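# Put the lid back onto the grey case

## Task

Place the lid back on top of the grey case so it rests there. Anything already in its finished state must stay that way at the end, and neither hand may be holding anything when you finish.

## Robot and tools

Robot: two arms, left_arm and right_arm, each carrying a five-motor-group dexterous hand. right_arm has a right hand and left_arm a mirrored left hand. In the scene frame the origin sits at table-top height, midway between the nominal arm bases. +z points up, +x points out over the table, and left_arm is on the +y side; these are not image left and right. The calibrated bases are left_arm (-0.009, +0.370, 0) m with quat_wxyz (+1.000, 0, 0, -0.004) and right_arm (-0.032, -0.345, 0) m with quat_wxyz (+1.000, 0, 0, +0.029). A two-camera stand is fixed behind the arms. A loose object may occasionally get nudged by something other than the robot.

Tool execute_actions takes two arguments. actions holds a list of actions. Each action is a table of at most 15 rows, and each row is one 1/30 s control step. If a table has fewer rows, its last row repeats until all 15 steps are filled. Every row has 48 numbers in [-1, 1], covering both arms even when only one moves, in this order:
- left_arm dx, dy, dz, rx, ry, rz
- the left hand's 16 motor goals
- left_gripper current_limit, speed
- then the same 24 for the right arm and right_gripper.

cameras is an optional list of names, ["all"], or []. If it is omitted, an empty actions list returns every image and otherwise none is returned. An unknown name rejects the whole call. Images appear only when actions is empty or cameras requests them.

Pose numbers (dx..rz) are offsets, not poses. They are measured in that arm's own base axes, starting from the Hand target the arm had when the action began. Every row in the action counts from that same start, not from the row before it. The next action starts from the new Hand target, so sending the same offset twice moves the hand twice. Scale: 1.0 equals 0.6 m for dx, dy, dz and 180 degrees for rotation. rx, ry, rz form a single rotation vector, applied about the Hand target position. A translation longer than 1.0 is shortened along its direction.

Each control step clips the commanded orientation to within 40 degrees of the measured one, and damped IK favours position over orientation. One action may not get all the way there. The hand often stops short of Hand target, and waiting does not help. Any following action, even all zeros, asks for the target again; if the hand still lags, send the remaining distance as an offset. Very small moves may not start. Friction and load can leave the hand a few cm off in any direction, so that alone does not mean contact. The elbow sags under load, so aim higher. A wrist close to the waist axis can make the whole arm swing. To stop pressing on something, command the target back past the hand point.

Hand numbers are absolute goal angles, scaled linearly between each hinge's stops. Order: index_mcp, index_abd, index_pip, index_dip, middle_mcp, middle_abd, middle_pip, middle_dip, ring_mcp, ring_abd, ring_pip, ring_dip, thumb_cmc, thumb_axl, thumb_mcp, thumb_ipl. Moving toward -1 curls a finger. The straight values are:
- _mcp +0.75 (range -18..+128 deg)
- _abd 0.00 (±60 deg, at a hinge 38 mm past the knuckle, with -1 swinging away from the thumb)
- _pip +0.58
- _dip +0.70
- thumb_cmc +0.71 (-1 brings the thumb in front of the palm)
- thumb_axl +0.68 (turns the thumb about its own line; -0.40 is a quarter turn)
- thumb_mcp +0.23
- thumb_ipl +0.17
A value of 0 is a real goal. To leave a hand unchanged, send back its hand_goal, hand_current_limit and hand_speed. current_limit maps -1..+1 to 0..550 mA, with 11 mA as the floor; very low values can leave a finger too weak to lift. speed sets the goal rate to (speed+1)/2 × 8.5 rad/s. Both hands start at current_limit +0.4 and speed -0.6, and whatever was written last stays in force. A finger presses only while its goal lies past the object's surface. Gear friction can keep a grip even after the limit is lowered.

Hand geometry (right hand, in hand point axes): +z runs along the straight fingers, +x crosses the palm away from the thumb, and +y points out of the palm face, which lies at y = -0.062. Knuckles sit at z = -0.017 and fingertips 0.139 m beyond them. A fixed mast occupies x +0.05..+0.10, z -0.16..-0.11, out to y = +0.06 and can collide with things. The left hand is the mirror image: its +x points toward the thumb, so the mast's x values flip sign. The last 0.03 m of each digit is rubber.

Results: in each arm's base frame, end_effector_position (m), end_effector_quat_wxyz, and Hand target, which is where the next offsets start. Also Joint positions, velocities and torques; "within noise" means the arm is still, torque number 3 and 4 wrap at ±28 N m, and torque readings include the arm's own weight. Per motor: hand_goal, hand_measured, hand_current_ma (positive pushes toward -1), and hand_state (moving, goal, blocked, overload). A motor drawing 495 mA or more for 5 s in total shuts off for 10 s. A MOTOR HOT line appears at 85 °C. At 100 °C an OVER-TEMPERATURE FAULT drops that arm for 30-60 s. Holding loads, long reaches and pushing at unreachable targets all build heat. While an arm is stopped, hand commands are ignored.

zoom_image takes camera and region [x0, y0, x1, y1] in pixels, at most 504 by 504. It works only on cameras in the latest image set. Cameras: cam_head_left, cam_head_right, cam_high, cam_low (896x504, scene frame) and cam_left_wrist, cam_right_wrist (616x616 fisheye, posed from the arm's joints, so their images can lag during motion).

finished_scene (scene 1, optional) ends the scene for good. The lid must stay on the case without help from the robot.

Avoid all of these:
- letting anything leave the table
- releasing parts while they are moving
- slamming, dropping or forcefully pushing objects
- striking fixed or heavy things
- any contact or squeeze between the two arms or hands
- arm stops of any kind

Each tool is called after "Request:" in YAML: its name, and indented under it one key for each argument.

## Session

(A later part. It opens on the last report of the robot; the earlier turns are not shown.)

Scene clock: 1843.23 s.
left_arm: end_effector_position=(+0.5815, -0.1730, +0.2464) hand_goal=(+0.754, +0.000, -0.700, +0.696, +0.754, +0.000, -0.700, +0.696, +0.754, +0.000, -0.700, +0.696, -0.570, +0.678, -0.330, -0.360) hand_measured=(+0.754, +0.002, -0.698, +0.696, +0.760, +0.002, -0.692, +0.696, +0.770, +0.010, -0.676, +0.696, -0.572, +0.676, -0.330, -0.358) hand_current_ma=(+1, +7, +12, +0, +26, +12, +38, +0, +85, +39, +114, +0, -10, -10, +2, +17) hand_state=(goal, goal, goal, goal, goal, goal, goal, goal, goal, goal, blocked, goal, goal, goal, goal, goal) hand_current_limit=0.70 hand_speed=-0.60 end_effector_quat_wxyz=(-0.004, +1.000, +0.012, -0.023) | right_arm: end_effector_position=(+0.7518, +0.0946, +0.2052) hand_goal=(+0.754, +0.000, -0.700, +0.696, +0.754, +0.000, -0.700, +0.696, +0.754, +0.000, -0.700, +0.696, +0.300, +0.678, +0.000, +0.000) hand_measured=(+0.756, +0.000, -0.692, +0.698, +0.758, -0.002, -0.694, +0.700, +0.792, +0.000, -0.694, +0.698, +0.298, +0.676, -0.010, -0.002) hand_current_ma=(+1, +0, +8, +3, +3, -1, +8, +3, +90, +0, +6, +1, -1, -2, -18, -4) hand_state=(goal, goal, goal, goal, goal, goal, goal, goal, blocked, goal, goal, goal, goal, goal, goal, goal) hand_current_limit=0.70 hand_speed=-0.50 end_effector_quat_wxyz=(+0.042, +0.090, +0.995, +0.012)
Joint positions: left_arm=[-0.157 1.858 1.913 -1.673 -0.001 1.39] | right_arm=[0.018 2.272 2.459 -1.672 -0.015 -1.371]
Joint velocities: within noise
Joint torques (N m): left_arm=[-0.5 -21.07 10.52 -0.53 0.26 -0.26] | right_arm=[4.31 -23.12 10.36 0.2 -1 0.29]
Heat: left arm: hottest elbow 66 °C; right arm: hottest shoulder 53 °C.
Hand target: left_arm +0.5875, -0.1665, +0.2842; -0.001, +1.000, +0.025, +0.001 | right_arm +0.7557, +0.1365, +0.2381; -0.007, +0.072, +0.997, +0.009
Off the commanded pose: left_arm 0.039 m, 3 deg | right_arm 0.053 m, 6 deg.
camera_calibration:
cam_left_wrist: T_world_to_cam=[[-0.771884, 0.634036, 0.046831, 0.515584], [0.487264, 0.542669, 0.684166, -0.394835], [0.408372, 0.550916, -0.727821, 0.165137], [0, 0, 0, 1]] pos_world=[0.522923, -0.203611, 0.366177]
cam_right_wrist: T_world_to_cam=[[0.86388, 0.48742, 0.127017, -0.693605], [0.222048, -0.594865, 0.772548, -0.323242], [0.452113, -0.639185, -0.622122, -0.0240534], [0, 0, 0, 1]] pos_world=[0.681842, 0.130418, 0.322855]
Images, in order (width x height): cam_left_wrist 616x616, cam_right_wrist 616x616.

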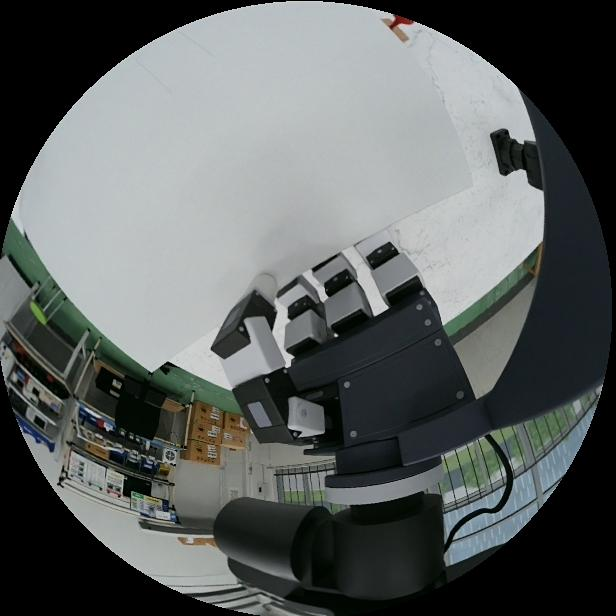

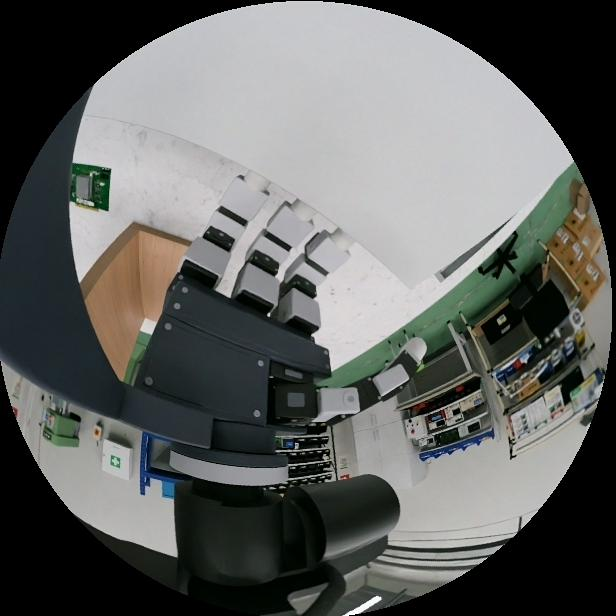

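Request:
execute_actions:
  actions:
    - [[0,0.01,0,0,0,0,0.754,0,-0.7,0.696,0.754,0,-0.7,0.696,0.754,0,-0.7,0.696,-0.57,0.678,-0.33,-0.36,0.7,-0.6,0,0.05,0,0,0,0,0.754,0,-0.7,0.696,0.754,0,-0.7,0.696,0.754,0,-0.7,0.696,0.3,0.678,0,0,0.7,-0.5]]
  cameras: ["cam_low","cam_right_wrist"]

Request:
zoom_image:
  camera: "cam_low"
  region: [350, 130, 700, 230]

Request:
zoom_image:
  camera: "cam_right_wrist"
  region: [180, 100, 480, 350]

Scene clock: 1850.97 s.
left_arm: end_effector_position=(+0.5837, -0.1655, +0.2464) hand_goal=(+0.754, +0.000, -0.700, +0.696, +0.754, +0.000, -0.700, +0.696, +0.754, +0.000, -0.700, +0.696, -0.570, +0.678, -0.330, -0.360) hand_measured=(+0.754, +0.002, -0.698, +0.696, +0.758, +0.002, -0.692, +0.696, +0.772, +0.010, -0.674, +0.696, -0.572, +0.676, -0.330, -0.358) hand_current_ma=(+1, +7, +12, +0, +25, +12, +38, +0, +96, +39, +126, +0, -10, -10, +2, +17) hand_state=(goal, goal, goal, goal, goal, goal, goal, goal, goal, goal, blocked, goal, goal, goal, goal, goal) hand_current_limit=0.70 hand_speed=-0.60 end_effector_quat_wxyz=(-0.004, +1.000, +0.018, -0.023) | right_arm: end_effector_position=(+0.7521, +0.0972, +0.2040) hand_goal=(+0.754, +0.000, -0.700, +0.696, +0.754, +0.000, -0.700, +0.696, +0.754, +0.000, -0.700, +0.696, +0.300, +0.678, +0.000, +0.000) hand_measured=(+0.756, +0.000, -0.692, +0.698, +0.758, -0.002, -0.694, +0.700, +0.808, -0.002, -0.714, +0.686, +0.298, +0.676, -0.010, -0.002) hand_current_ma=(+1, +0, +8, +3, +3, -1, +7, +3, +150, -2, -22, -13, -1, -2, -18, -4) hand_state=(goal, goal, goal, goal, goal, goal, goal, goal, blocked, goal, goal, goal, goal, goal, goal, goal) hand_current_limit=0.70 hand_speed=-0.50 end_effector_quat_wxyz=(+0.043, +0.092, +0.995, +0.003)
Joint positions: left_arm=[-0.144 1.858 1.913 -1.673 -0.001 1.39] | right_arm=[0.026 2.271 2.459 -1.672 0.003 -1.359]
Joint torques (N m): left_arm=[-0.73 -21.19 10.36 -0.51 0.25 -0.15] | right_arm=[6.12 -22.65 10.44 0.13 -1.63 0.57]
Heat: left arm: hottest elbow 65 °C; right arm: hottest shoulder 54 °C.
Hand target: left_arm +0.5875, -0.1606, +0.2842; -0.001, +1.000, +0.025, +0.001 | right_arm +0.7557, +0.1662, +0.2381; -0.007, +0.072, +0.997, +0.009
Off the commanded pose: left_arm 0.038 m, 3 deg | right_arm 0.077 m, 6 deg.
joint sent to its limit (left arm) — joint 4 (wrist pitch), lower limit. The joint targets still meet the commanded pose.
joint sent to its limit (right arm) — joint 4 (wrist pitch), lower limit. The joint targets are off in position and orientation.
camera_calibration:
cam_right_wrist: T_world_to_cam=[[0.86604, 0.485612, 0.118976, -0.694817], [0.21885, -0.582152, 0.783073, -0.321861], [0.449532, -0.652135, -0.610443, -0.0223932], [0, 0, 0, 1]] pos_world=[0.682246, 0.135437, 0.321038]
Images, in order (width x height): cam_low 896x504, cam_right_wrist 616x616.

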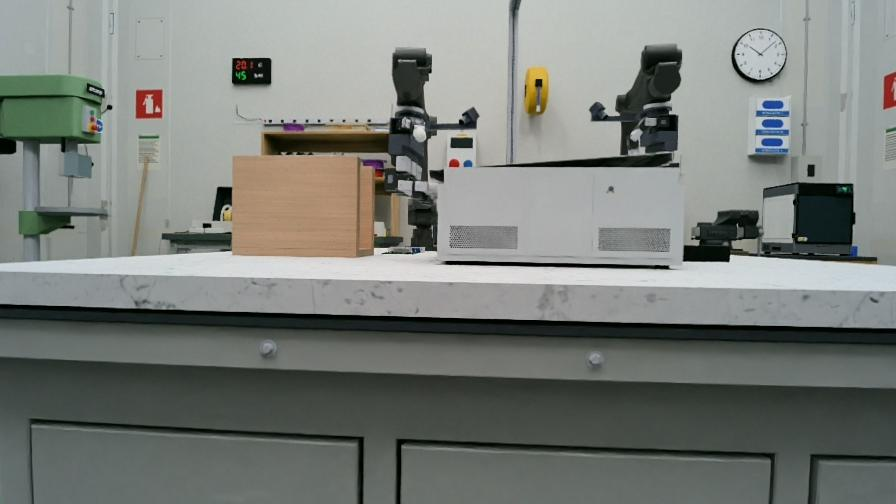

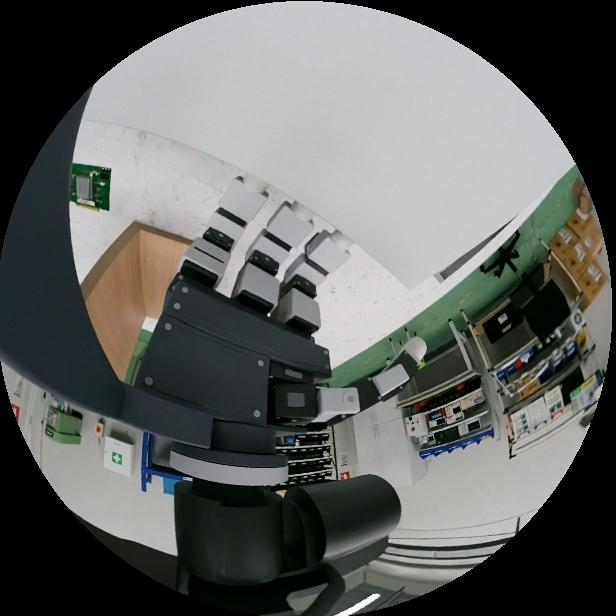

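Scaled by 1.440.

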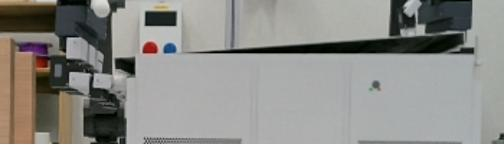

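Scaled by 1.680 from the camera's 616x616 image, which has a finer 880x880 frame.

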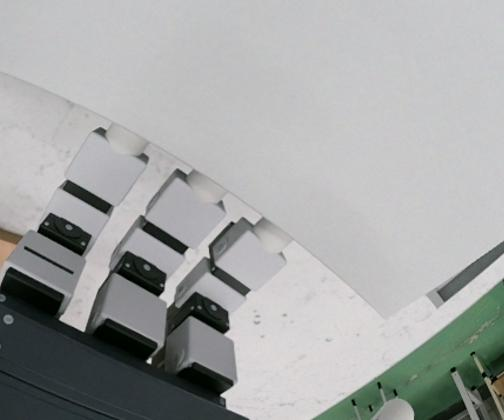

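Request:
execute_actions:
  actions:
    - [[0,0,0,0,0,0,0.754,0,-0.7,0.696,0.754,0,-0.7,0.696,0.754,0,-0.7,0.696,-0.57,0.678,-0.33,-0.36,0.7,-0.6,0,-0.1,0.01,0,0,0,0.754,0,-0.7,0.696,0.754,0,-0.7,0.696,0.754,0,-0.7,0.696,0.3,0.678,0,0,0.7,-0.5]]
    - [[0,0,0,0,0,0,0.754,0,-0.7,0.696,0.754,0,-0.7,0.696,0.754,0,-0.7,0.696,-0.57,0.678,-0.33,-0.36,0.7,-0.6,0.02,0,0.02,0,0,-0.02,0.754,0,-0.7,0.696,0.754,0,-0.7,0.696,0.754,0,-0.7,0.696,0.3,0.678,0,0,0.7,-0.5]]
  cameras: ["cam_low","cam_high","cam_right_wrist"]

Request:
zoom_image:
  camera: "cam_low"
  region: [350, 130, 550, 230]

Request:
zoom_image:
  camera: "cam_right_wrist"
  region: [180, 100, 480, 350]

Scene clock: 1870.93 s.
left_arm: end_effector_position=(+0.5837, -0.1655, +0.2464) hand_goal=(+0.754, +0.000, -0.700, +0.696, +0.754, +0.000, -0.700, +0.696, +0.754, +0.000, -0.700, +0.696, -0.570, +0.678, -0.330, -0.360) hand_measured=(+0.754, +0.002, -0.698, +0.696, +0.758, +0.002, -0.692, +0.696, +0.772, +0.010, -0.674, +0.696, -0.572, +0.676, -0.330, -0.358) hand_current_ma=(+1, +7, +12, +0, +25, +12, +38, +0, +96, +39, +127, +0, -10, -10, +2, +17) hand_state=(goal, goal, goal, goal, goal, goal, goal, goal, goal, goal, blocked, goal, goal, goal, goal, goal) hand_current_limit=0.70 hand_speed=-0.60 end_effector_quat_wxyz=(-0.004, +1.000, +0.018, -0.023) | right_arm: end_effector_position=(+0.7533, +0.0944, +0.2069) hand_goal=(+0.754, +0.000, -0.700, +0.696, +0.754, +0.000, -0.700, +0.696, +0.754, +0.000, -0.700, +0.696, +0.300, +0.678, +0.000, +0.000) hand_measured=(+0.756, +0.000, -0.692, +0.698, +0.758, -0.002, -0.694, +0.700, +0.808, -0.006, -0.698, +0.694, +0.298, +0.676, -0.010, -0.002) hand_current_ma=(+2, +0, +8, +3, +3, -1, +7, +3, +150, -4, +1, -1, -1, -2, -18, -4) hand_state=(goal, goal, goal, goal, goal, goal, goal, goal, blocked, goal, goal, goal, goal, goal, goal, goal) hand_current_limit=0.70 hand_speed=-0.50 end_effector_quat_wxyz=(+0.043, +0.098, +0.994, +0.014)
Joint positions: left_arm=[-0.144 1.858 1.913 -1.673 -0.001 1.39] | right_arm=[0.018 2.271 2.461 -1.672 -0.019 -1.356]
Joint torques (N m): left_arm=[-0.67 -21.3 10.33 -0.54 0.25 -0.15] | right_arm=[0.85 -23.18 12.56 0.24 -1.06 0.44]
Heat: left arm: hottest elbow 63 °C; right arm: hottest shoulder 53 °C.
Hand target: left_arm +0.5875, -0.1606, +0.2842; -0.001, +1.000, +0.025, +0.001 | right_arm +0.7677, +0.1064, +0.2563; -0.007, +0.103, +0.995, +0.010
Off the commanded pose: left_arm 0.038 m, 3 deg | right_arm 0.053 m, 6 deg.
joint sent to its limit (left arm) — joint 4 (wrist pitch), lower limit. The joint targets still meet the commanded pose.
joint sent to its limit (right arm) — joint 4 (wrist pitch), lower limit. The joint targets are off in position and orientation.
camera_calibration:
cam_right_wrist: T_world_to_cam=[[0.870541, 0.47426, 0.131285, -0.699643], [0.211599, -0.601626, 0.770242, -0.316103], [0.444279, -0.642747, -0.624093, -0.0171025], [0, 0, 0, 1]] pos_world=[0.683554, 0.130645, 0.324655]
Images, in order (width x height): cam_high 896x504, cam_low 896x504, cam_right_wrist 616x616.

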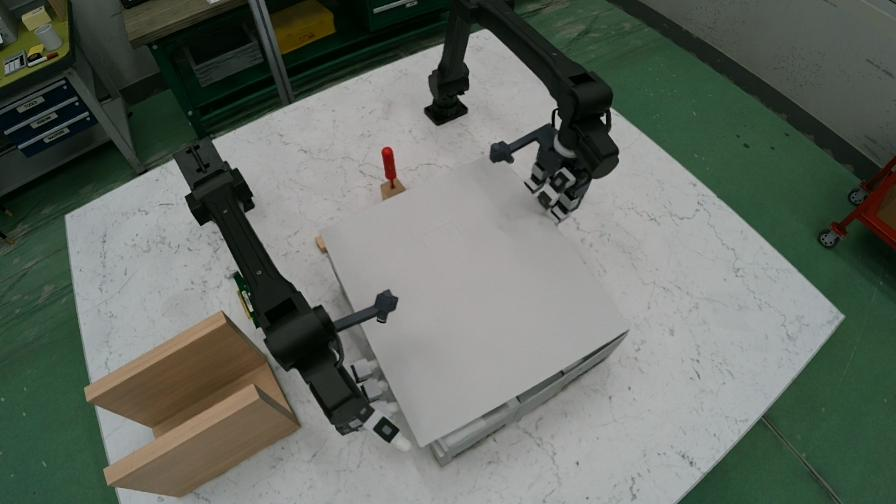

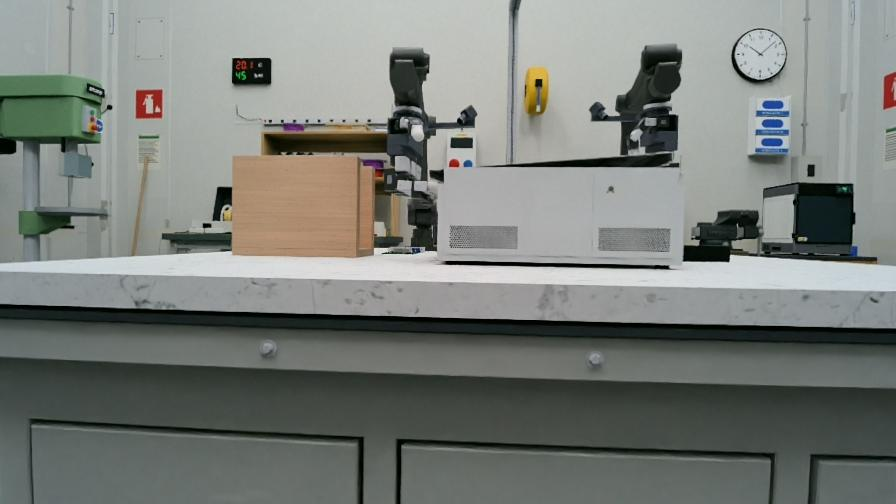

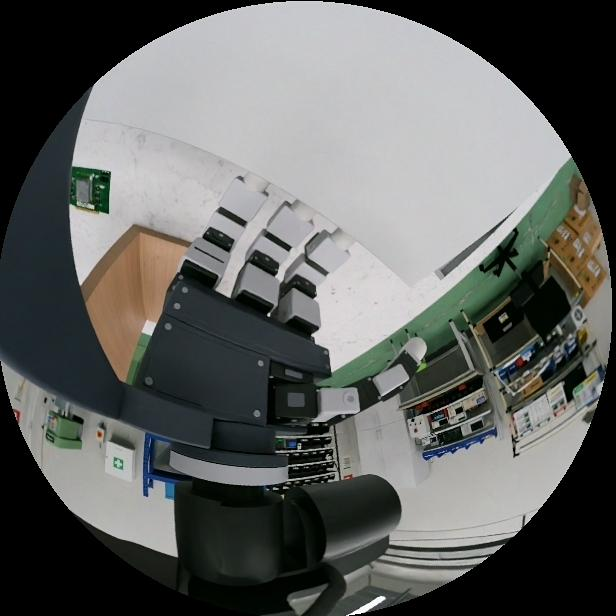

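Scaled by 2.520.

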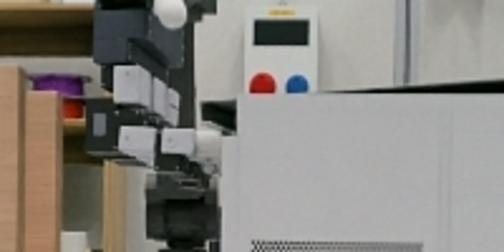

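Scaled by 1.680 from the camera's 616x616 image, which has a finer 880x880 frame.

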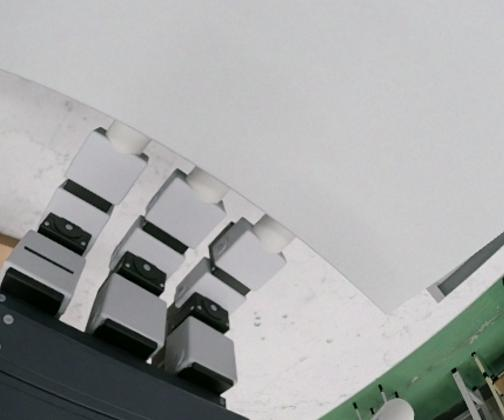

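Request:
execute_actions:
  actions:
    - [[0,0,0,0,0,0,0.754,0,-0.7,0.696,0.754,0,-0.7,0.696,0.754,0,-0.7,0.696,-0.57,0.678,-0.33,-0.36,0.7,-0.6,0.0,0.005,0.05,0,0,0,0.754,0,-0.7,0.696,0.754,0,-0.7,0.696,0.754,0,-0.7,0.696,0.3,0.678,0,0,0.7,-0.5]]
  cameras: ["cam_low","cam_high","cam_right_wrist"]

Request:
zoom_image:
  camera: "cam_low"
  region: [350, 130, 550, 230]

Request:
zoom_image:
  camera: "cam_right_wrist"
  region: [180, 100, 480, 350]

Scene clock: 1879.07 s.
left_arm: end_effector_position=(+0.5837, -0.1655, +0.2464) hand_goal=(+0.754, +0.000, -0.700, +0.696, +0.754, +0.000, -0.700, +0.696, +0.754, +0.000, -0.700, +0.696, -0.570, +0.678, -0.330, -0.360) hand_measured=(+0.754, +0.002, -0.698, +0.696, +0.758, +0.002, -0.692, +0.696, +0.772, +0.010, -0.674, +0.696, -0.572, +0.676, -0.330, -0.358) hand_current_ma=(+1, +7, +12, +0, +25, +12, +38, +0, +96, +39, +131, +2, -10, -10, +2, +17) hand_state=(goal, goal, goal, goal, goal, goal, goal, goal, goal, goal, blocked, goal, goal, goal, goal, goal) hand_current_limit=0.70 hand_speed=-0.60 end_effector_quat_wxyz=(-0.004, +1.000, +0.018, -0.023) | right_arm: end_effector_position=(+0.7538, +0.0941, +0.2090) hand_goal=(+0.754, +0.000, -0.700, +0.696, +0.754, +0.000, -0.700, +0.696, +0.754, +0.000, -0.700, +0.696, +0.300, +0.678, +0.000, +0.000) hand_measured=(+0.766, +0.000, -0.684, +0.702, +0.758, -0.002, -0.694, +0.700, +0.808, -0.006, -0.688, +0.700, +0.298, +0.676, -0.010, -0.002) hand_current_ma=(+17, +0, +23, +7, +3, -1, +7, +3, +150, -5, +16, +4, -1, -2, -18, -4) hand_state=(goal, goal, goal, goal, goal, goal, goal, goal, blocked, goal, goal, goal, goal, goal, goal, goal) hand_current_limit=0.70 hand_speed=-0.50 end_effector_quat_wxyz=(+0.045, +0.101, +0.994, +0.015)
Joint positions: left_arm=[-0.144 1.858 1.913 -1.673 -0.001 1.39] | right_arm=[0.018 2.269 2.463 -1.672 -0.019 -1.35]
Joint torques (N m): left_arm=[-0.67 -21.3 10.35 -0.54 0.25 -0.15] | right_arm=[1.73 -25.58 13.29 0.2 -1.23 0.52]
Heat: left arm: hottest elbow 62 °C; right arm: hottest shoulder 53 °C.
Hand target: left_arm +0.5875, -0.1606, +0.2842; -0.001, +1.000, +0.025, +0.001 | right_arm +0.7678, +0.1094, +0.2860; -0.007, +0.103, +0.995, +0.010
Off the commanded pose: left_arm 0.038 m, 3 deg | right_arm 0.080 m, 6 deg.
joint sent to its limit (left arm) — joint 4 (wrist pitch), lower limit. The joint targets still meet the commanded pose.
joint sent to its limit (right arm) — joint 4 (wrist pitch), lower limit. The joint targets are off in position and orientation.
camera_calibration:
cam_right_wrist: T_world_to_cam=[[0.872992, 0.468834, 0.134461, -0.702301], [0.205358, -0.603383, 0.770556, -0.313184], [0.442395, -0.645077, -0.623028, -0.0147822], [0, 0, 0, 1]] pos_world=[0.683958, 0.130757, 0.326549]
Images, in order (width x height): cam_high 896x504, cam_low 896x504, cam_right_wrist 616x616.

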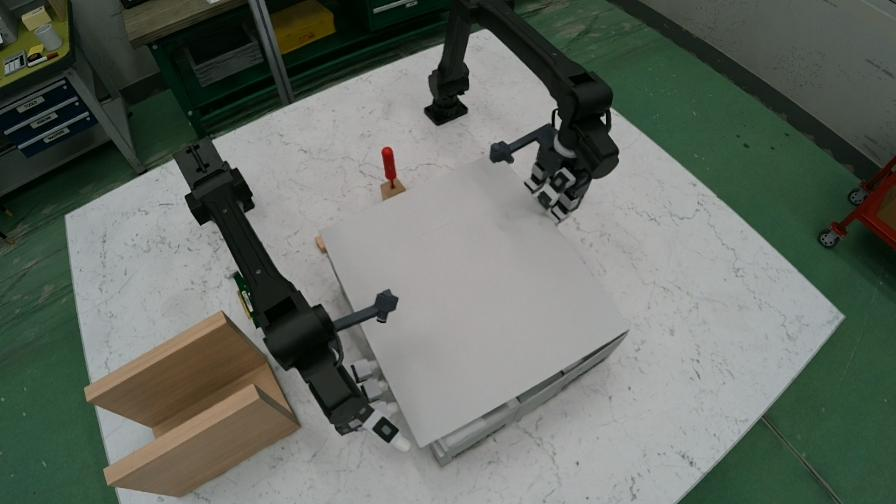

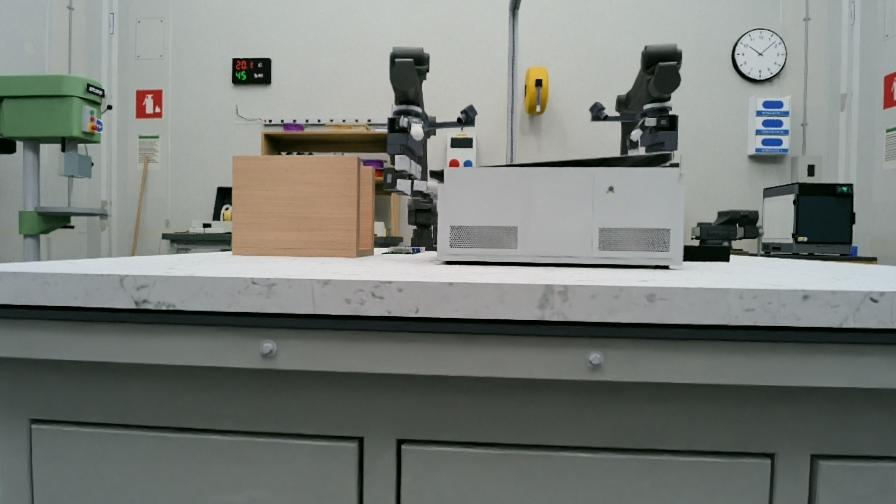

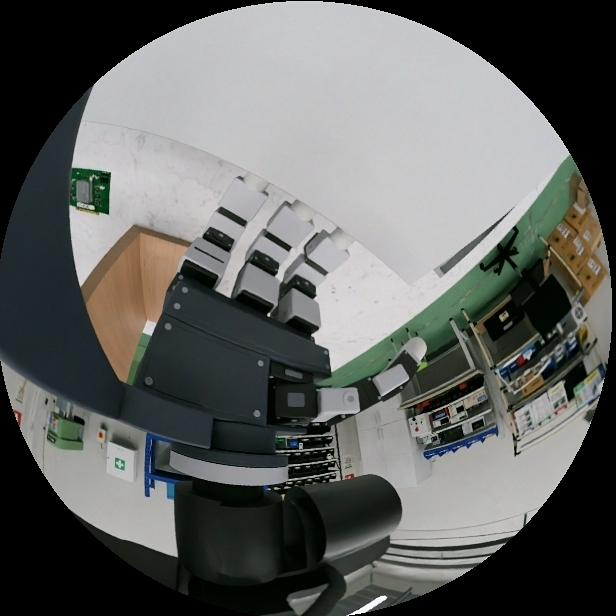

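Scaled by 2.520.

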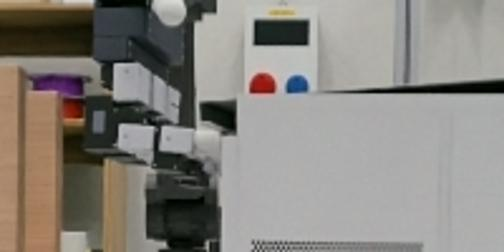

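Scaled by 1.680 from the camera's 616x616 image, which has a finer 880x880 frame.

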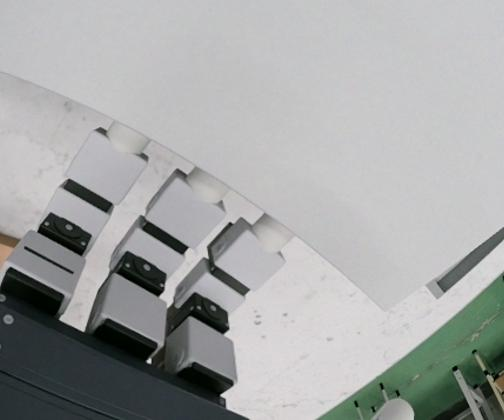

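Request:
execute_actions:
  actions:
    - [[0,0,0,0,0,0,0.754,0,-0.7,0.696,0.754,0,-0.7,0.696,0.754,0,-0.7,0.696,-0.57,0.678,-0.33,-0.36,0.7,-0.6,0.0,0.005,0.04,0,0,0,0.754,0,-0.7,0.696,0.754,0,-0.7,0.696,0.754,0,-0.7,0.696,0.3,0.678,0,0,0.7,-0.5]]
  cameras: ["cam_low","cam_right_wrist"]

Request:
zoom_image:
  camera: "cam_low"
  region: [350, 130, 550, 230]

Request:
zoom_image:
  camera: "cam_right_wrist"
  region: [180, 100, 480, 350]

Scene clock: 1886.97 s.
left_arm: end_effector_position=(+0.5837, -0.1655, +0.2464) hand_goal=(+0.754, +0.000, -0.700, +0.696, +0.754, +0.000, -0.700, +0.696, +0.754, +0.000, -0.700, +0.696, -0.570, +0.678, -0.330, -0.360) hand_measured=(+0.754, +0.002, -0.698, +0.696, +0.758, +0.002, -0.692, +0.696, +0.774, +0.010, -0.672, +0.698, -0.572, +0.676, -0.330, -0.358) hand_current_ma=(+1, +7, +12, +0, +25, +12, +38, +0, +102, +39, +138, +6, -10, -10, +2, +17) hand_state=(goal, goal, goal, goal, goal, goal, goal, goal, goal, goal, blocked, goal, goal, goal, goal, goal) hand_current_limit=0.70 hand_speed=-0.60 end_effector_quat_wxyz=(-0.004, +1.000, +0.018, -0.023) | right_arm: end_effector_position=(+0.7542, +0.0938, +0.2125) hand_goal=(+0.754, +0.000, -0.700, +0.696, +0.754, +0.000, -0.700, +0.696, +0.754, +0.000, -0.700, +0.696, +0.300, +0.678, +0.000, +0.000) hand_measured=(+0.776, +0.000, -0.672, +0.710, +0.762, -0.002, -0.692, +0.700, +0.814, -0.006, -0.678, +0.706, +0.298, +0.676, -0.010, -0.002) hand_current_ma=(+43, +0, +55, +22, +12, -1, +8, +3, +166, -5, +40, +13, -1, -2, -18, -4) hand_state=(blocked, goal, blocked, goal, goal, goal, goal, goal, blocked, goal, blocked, goal, goal, goal, goal, goal) hand_current_limit=0.70 hand_speed=-0.50 end_effector_quat_wxyz=(+0.047, +0.106, +0.993, +0.016)
Joint positions: left_arm=[-0.144 1.858 1.913 -1.673 -0.001 1.39] | right_arm=[0.018 2.265 2.463 -1.672 -0.02 -1.34]
Joint torques (N m): left_arm=[-0.73 -21.25 10.36 -0.53 0.25 -0.15] | right_arm=[1.61 -27.34 14.08 0.24 -1.37 0.5]
Heat: left arm: hottest elbow 62 °C; right arm: hottest shoulder 52 °C.
Hand target: left_arm +0.5875, -0.1606, +0.2842; -0.001, +1.000, +0.025, +0.001 | right_arm +0.7678, +0.1124, +0.3101; -0.007, +0.103, +0.995, +0.009
Off the commanded pose: left_arm 0.038 m, 3 deg | right_arm 0.100 m, 6 deg.
joint sent to its limit (left arm) — joint 4 (wrist pitch), lower limit. The joint targets still meet the commanded pose.
joint sent to its limit (right arm) — joint 4 (wrist pitch), lower limit. The joint targets are off in position and orientation.
camera_calibration:
cam_right_wrist: T_world_to_cam=[[0.876906, 0.460092, 0.139106, -0.706078], [0.19612, -0.606703, 0.770356, -0.308733], [0.438831, -0.648248, -0.622255, -0.0101443], [0, 0, 0, 1]] pos_world=[0.684165, 0.130976, 0.329741]
Images, in order (width x height): cam_low 896x504, cam_right_wrist 616x616.

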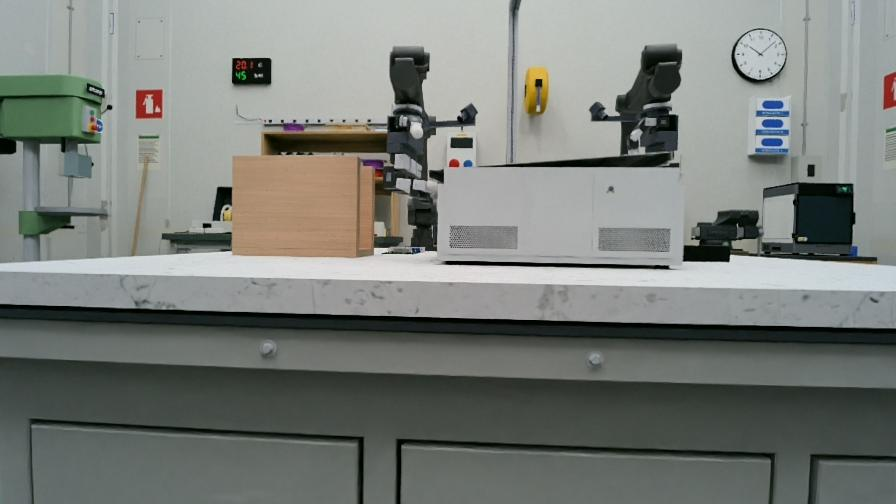

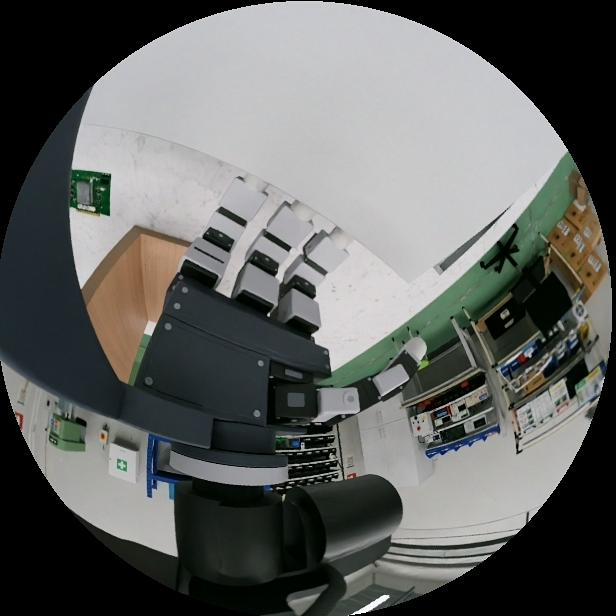

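Scaled by 2.520.

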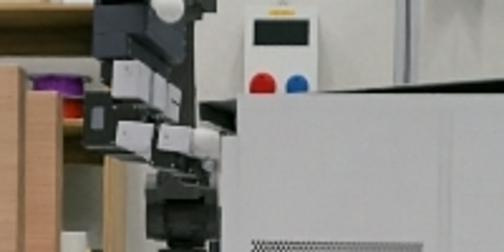

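Scaled by 1.680 from the camera's 616x616 image, which has a finer 880x880 frame.

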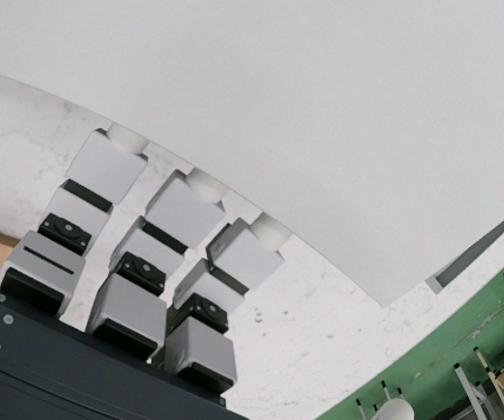

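Request:
execute_actions:
  actions:
    - [[0,0,0,0,0,0,0.754,0,-0.7,0.696,0.754,0,-0.7,0.696,0.754,0,-0.7,0.696,-0.57,0.678,-0.33,-0.36,0.7,-0.6,0.0,0.01,0.05,0,0,0,0.754,0,-0.74,0.696,0.754,0,-0.74,0.696,0.754,0,-0.74,0.696,0.3,0.678,0,0,0.7,-0.5]]
  cameras: ["cam_low","cam_right_wrist"]

Request:
zoom_image:
  camera: "cam_low"
  region: [350, 130, 550, 230]

Request:
zoom_image:
  camera: "cam_right_wrist"
  region: [180, 100, 480, 350]

Scene clock: 1897.93 s.
left_arm: end_effector_position=(+0.5840, -0.1640, +0.2460) hand_goal=(+0.754, +0.000, -0.700, +0.696, +0.754, +0.000, -0.700, +0.696, +0.754, +0.000, -0.700, +0.696, -0.570, +0.678, -0.330, -0.360) hand_measured=(+0.754, +0.002, -0.698, +0.696, +0.758, +0.002, -0.692, +0.696, +0.786, +0.014, -0.660, +0.700, -0.572, +0.676, -0.328, -0.362) hand_current_ma=(+1, +7, +12, +0, +22, +12, +38, +0, +169, +60, +197, +18, -10, -14, +8, -10) hand_state=(goal, goal, goal, goal, goal, goal, goal, goal, blocked, goal, blocked, goal, goal, goal, goal, goal) hand_current_limit=0.70 hand_speed=-0.60 end_effector_quat_wxyz=(-0.006, +1.000, +0.019, -0.023) | right_arm: end_effector_position=(+0.7595, +0.0971, +0.2427) hand_goal=(+0.754, +0.000, -0.740, +0.696, +0.754, +0.000, -0.740, +0.696, +0.754, +0.000, -0.740, +0.696, +0.300, +0.678, +0.000, +0.000) hand_measured=(+0.780, +0.000, -0.682, +0.714, +0.780, -0.002, -0.708, +0.706, +0.794, -0.004, -0.720, +0.704, +0.298, +0.676, -0.010, -0.002) hand_current_ma=(+52, +0, +146, +30, +51, -1, +65, +12, +96, -2, +32, +11, -1, -2, -18, -4) hand_state=(blocked, goal, blocked, goal, blocked, goal, blocked, goal, blocked, goal, goal, goal, goal, goal, goal, goal) hand_current_limit=0.70 hand_speed=-0.50 end_effector_quat_wxyz=(+0.070, +0.124, +0.989, +0.028)
Joint positions: left_arm=[-0.143 1.858 1.913 -1.673 -0.005 1.39] | right_arm=[0.021 2.244 2.492 -1.672 -0.035 -1.297]
Joint torques (N m): left_arm=[-0.67 -21.25 10.36 -0.54 0.43 -0.14] | right_arm=[1.96 -27.05 14.11 0.25 -0.98 0.28]
Heat: left arm: hottest elbow 61 °C; right arm: hottest shoulder 51 °C.
Hand target: left_arm +0.5875, -0.1606, +0.2842; -0.001, +1.000, +0.025, +0.001 | right_arm +0.7678, +0.1184, +0.3400; -0.007, +0.103, +0.995, +0.009
Off the commanded pose: left_arm 0.038 m, 3 deg | right_arm 0.100 m, 9 deg.
joint sent to its limit (left arm) — joint 4 (wrist pitch), lower limit. The joint targets still meet the commanded pose.
joint sent to its limit (right arm) — joint 4 (wrist pitch), lower limit. The joint targets are off in position and orientation.
camera_calibration:
cam_right_wrist: T_world_to_cam=[[0.885561, 0.423129, 0.191683, -0.732205], [0.135256, -0.629639, 0.765023, -0.281277], [0.444395, -0.651549, -0.614815, 0.00265112], [0, 0, 0, 1]] pos_world=[0.685278, 0.134442, 0.357164]
Images, in order (width x height): cam_low 896x504, cam_right_wrist 616x616.

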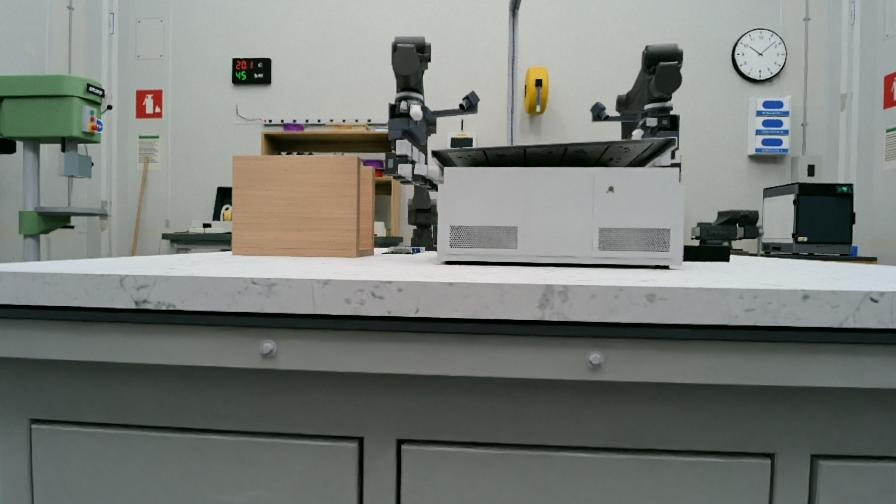

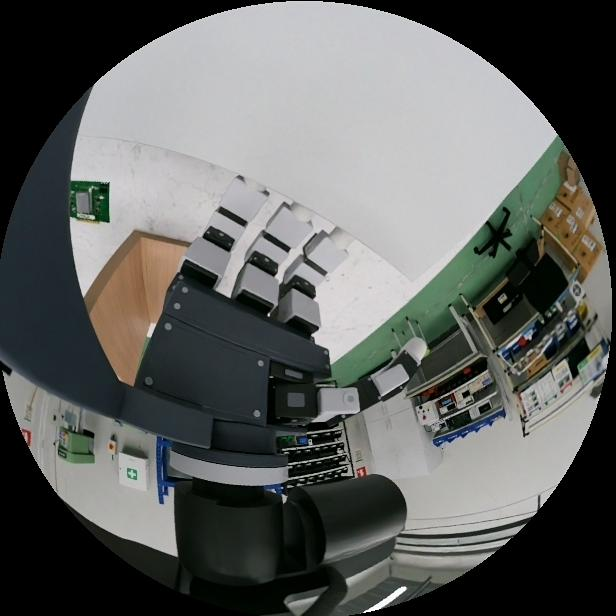

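Scaled by 2.520.

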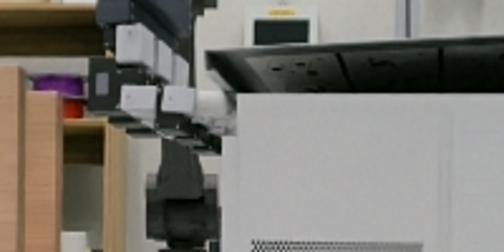

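Scaled by 1.680 from the camera's 616x616 image, which has a finer 880x880 frame.

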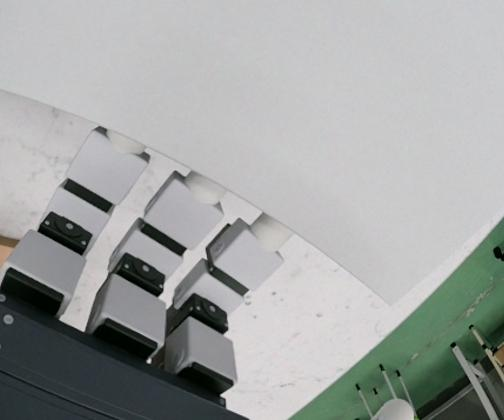

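Request:
execute_actions:
  actions:
    - [[0,0,0,0,0,0,0.754,0,-0.7,0.696,0.754,0,-0.7,0.696,0.754,0,-0.7,0.696,-0.57,0.678,-0.33,-0.36,0.7,-0.6,0.0,0.06,0.0,0,0,0,0.754,0,-0.72,0.696,0.754,0,-0.72,0.696,0.754,0,-0.72,0.696,0.3,0.678,0,0,0.7,-0.5]]
  cameras: ["cam_low","cam_right_wrist","cam_head_left"]

Request:
zoom_image:
  camera: "cam_low"
  region: [380, 110, 720, 210]

Request:
zoom_image:
  camera: "cam_right_wrist"
  region: [180, 100, 480, 350]

Request:
zoom_image:
  camera: "cam_head_left"
  region: [370, 190, 570, 280]

Scene clock: 1904.83 s.
left_arm: end_effector_position=(+0.5841, -0.1638, +0.2460) hand_goal=(+0.754, +0.000, -0.700, +0.696, +0.754, +0.000, -0.700, +0.696, +0.754, +0.000, -0.700, +0.696, -0.570, +0.678, -0.330, -0.360) hand_measured=(+0.754, +0.002, -0.698, +0.696, +0.758, +0.002, -0.692, +0.696, +0.788, +0.014, -0.660, +0.700, -0.572, +0.676, -0.328, -0.362) hand_current_ma=(+1, +7, +12, +0, +22, +12, +38, +0, +174, +60, +198, +18, -10, -14, +10, -12) hand_state=(goal, goal, goal, goal, goal, goal, goal, goal, blocked, goal, blocked, goal, goal, goal, goal, goal) hand_current_limit=0.70 hand_speed=-0.60 end_effector_quat_wxyz=(-0.006, +1.000, +0.019, -0.023) | right_arm: end_effector_position=(+0.7602, +0.1003, +0.2435) hand_goal=(+0.754, +0.000, -0.720, +0.696, +0.754, +0.000, -0.720, +0.696, +0.754, +0.000, -0.720, +0.696, +0.300, +0.678, +0.000, +0.000) hand_measured=(+0.782, +0.000, -0.682, +0.714, +0.780, -0.002, -0.704, +0.706, +0.808, -0.006, -0.726, +0.692, +0.298, +0.676, -0.010, -0.002) hand_current_ma=(+61, +0, +85, +31, +51, -1, +23, +12, +145, -6, -6, -3, -1, -2, -18, -4) hand_state=(blocked, goal, blocked, goal, blocked, goal, goal, goal, blocked, goal, goal, goal, goal, goal, goal, goal) hand_current_limit=0.70 hand_speed=-0.50 end_effector_quat_wxyz=(+0.074, +0.124, +0.989, +0.019)
Joint positions: left_arm=[-0.143 1.858 1.913 -1.673 -0.005 1.39] | right_arm=[0.03 2.244 2.497 -1.672 -0.015 -1.291]
Joint torques (N m): left_arm=[-0.79 -21.19 10.36 -0.54 0.44 -0.14] | right_arm=[4.66 -26.05 14.46 0.36 -1.56 0.6]
Heat: left arm: hottest elbow 61 °C; right arm: hottest shoulder 52 °C.
Hand target: left_arm +0.5875, -0.1605, +0.2842; -0.001, +1.000, +0.025, +0.001 | right_arm +0.7678, +0.1543, +0.3399; -0.007, +0.103, +0.995, +0.009
Off the commanded pose: left_arm 0.038 m, 3 deg | right_arm 0.111 m, 10 deg.
joint sent to its limit (left arm) — joint 4 (wrist pitch), lower limit. The joint targets still meet the commanded pose.
joint sent to its limit (right arm) — joint 4 (wrist pitch), lower limit. The joint targets are off in position and orientation.
camera_calibration:
cam_right_wrist: T_world_to_cam=[[0.884594, 0.426485, 0.188692, -0.733186], [0.130707, -0.615113, 0.777529, -0.281073], [0.447672, -0.663134, -0.59987, 0.0000743701], [0, 0, 0, 1]] pos_world=[0.685276, 0.139851, 0.356933]
Images, in order (width x height): cam_head_left 896x504, cam_low 896x504, cam_right_wrist 616x616.

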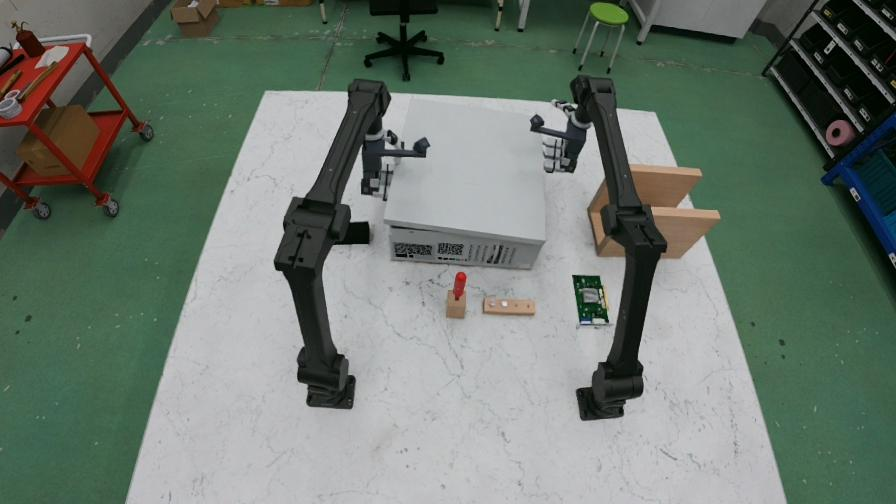

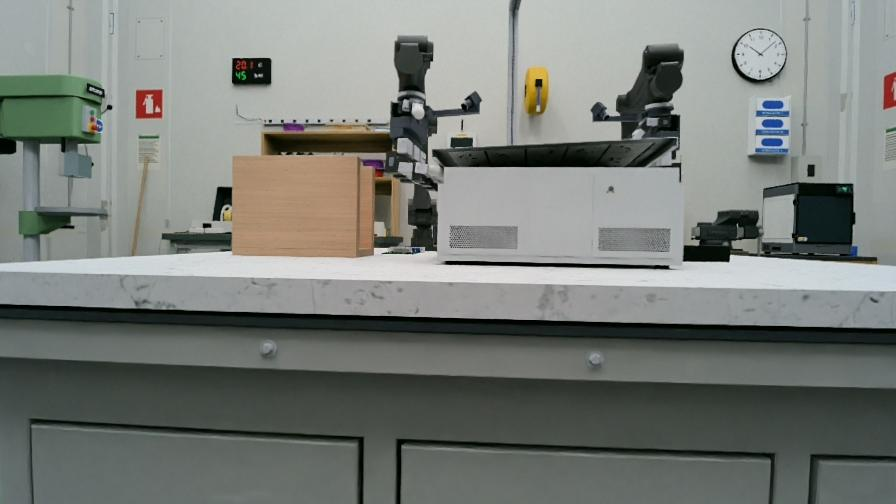

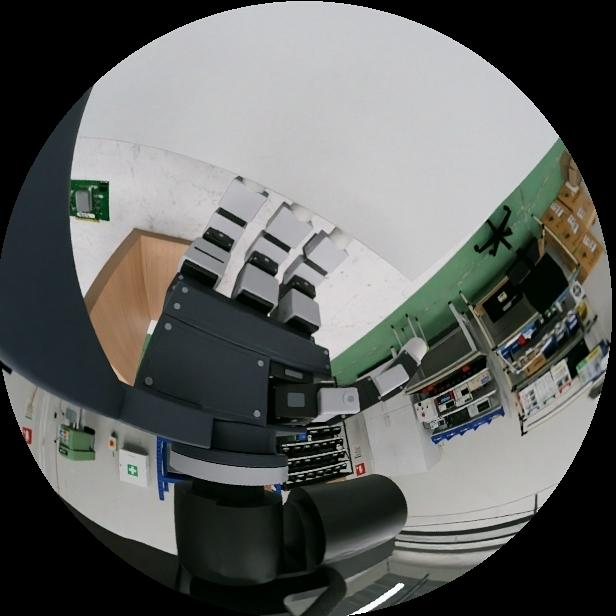

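Scaled by 1.482.

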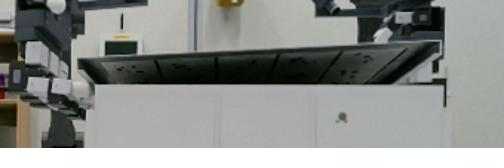

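Scaled by 1.680 from the camera's 616x616 image, which has a finer 880x880 frame.

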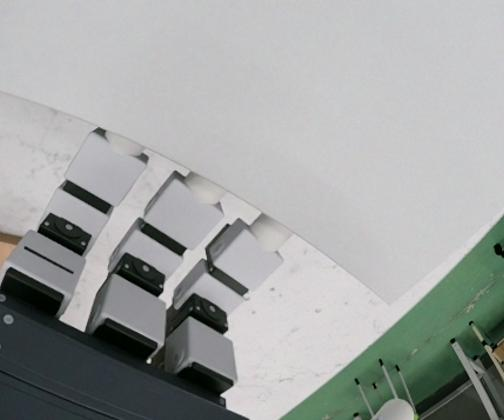

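Scaled by 2.520.

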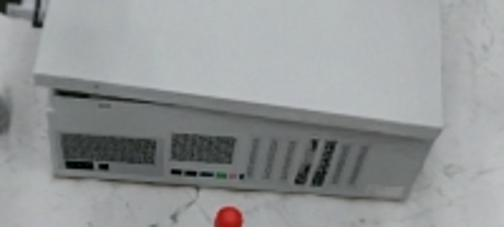

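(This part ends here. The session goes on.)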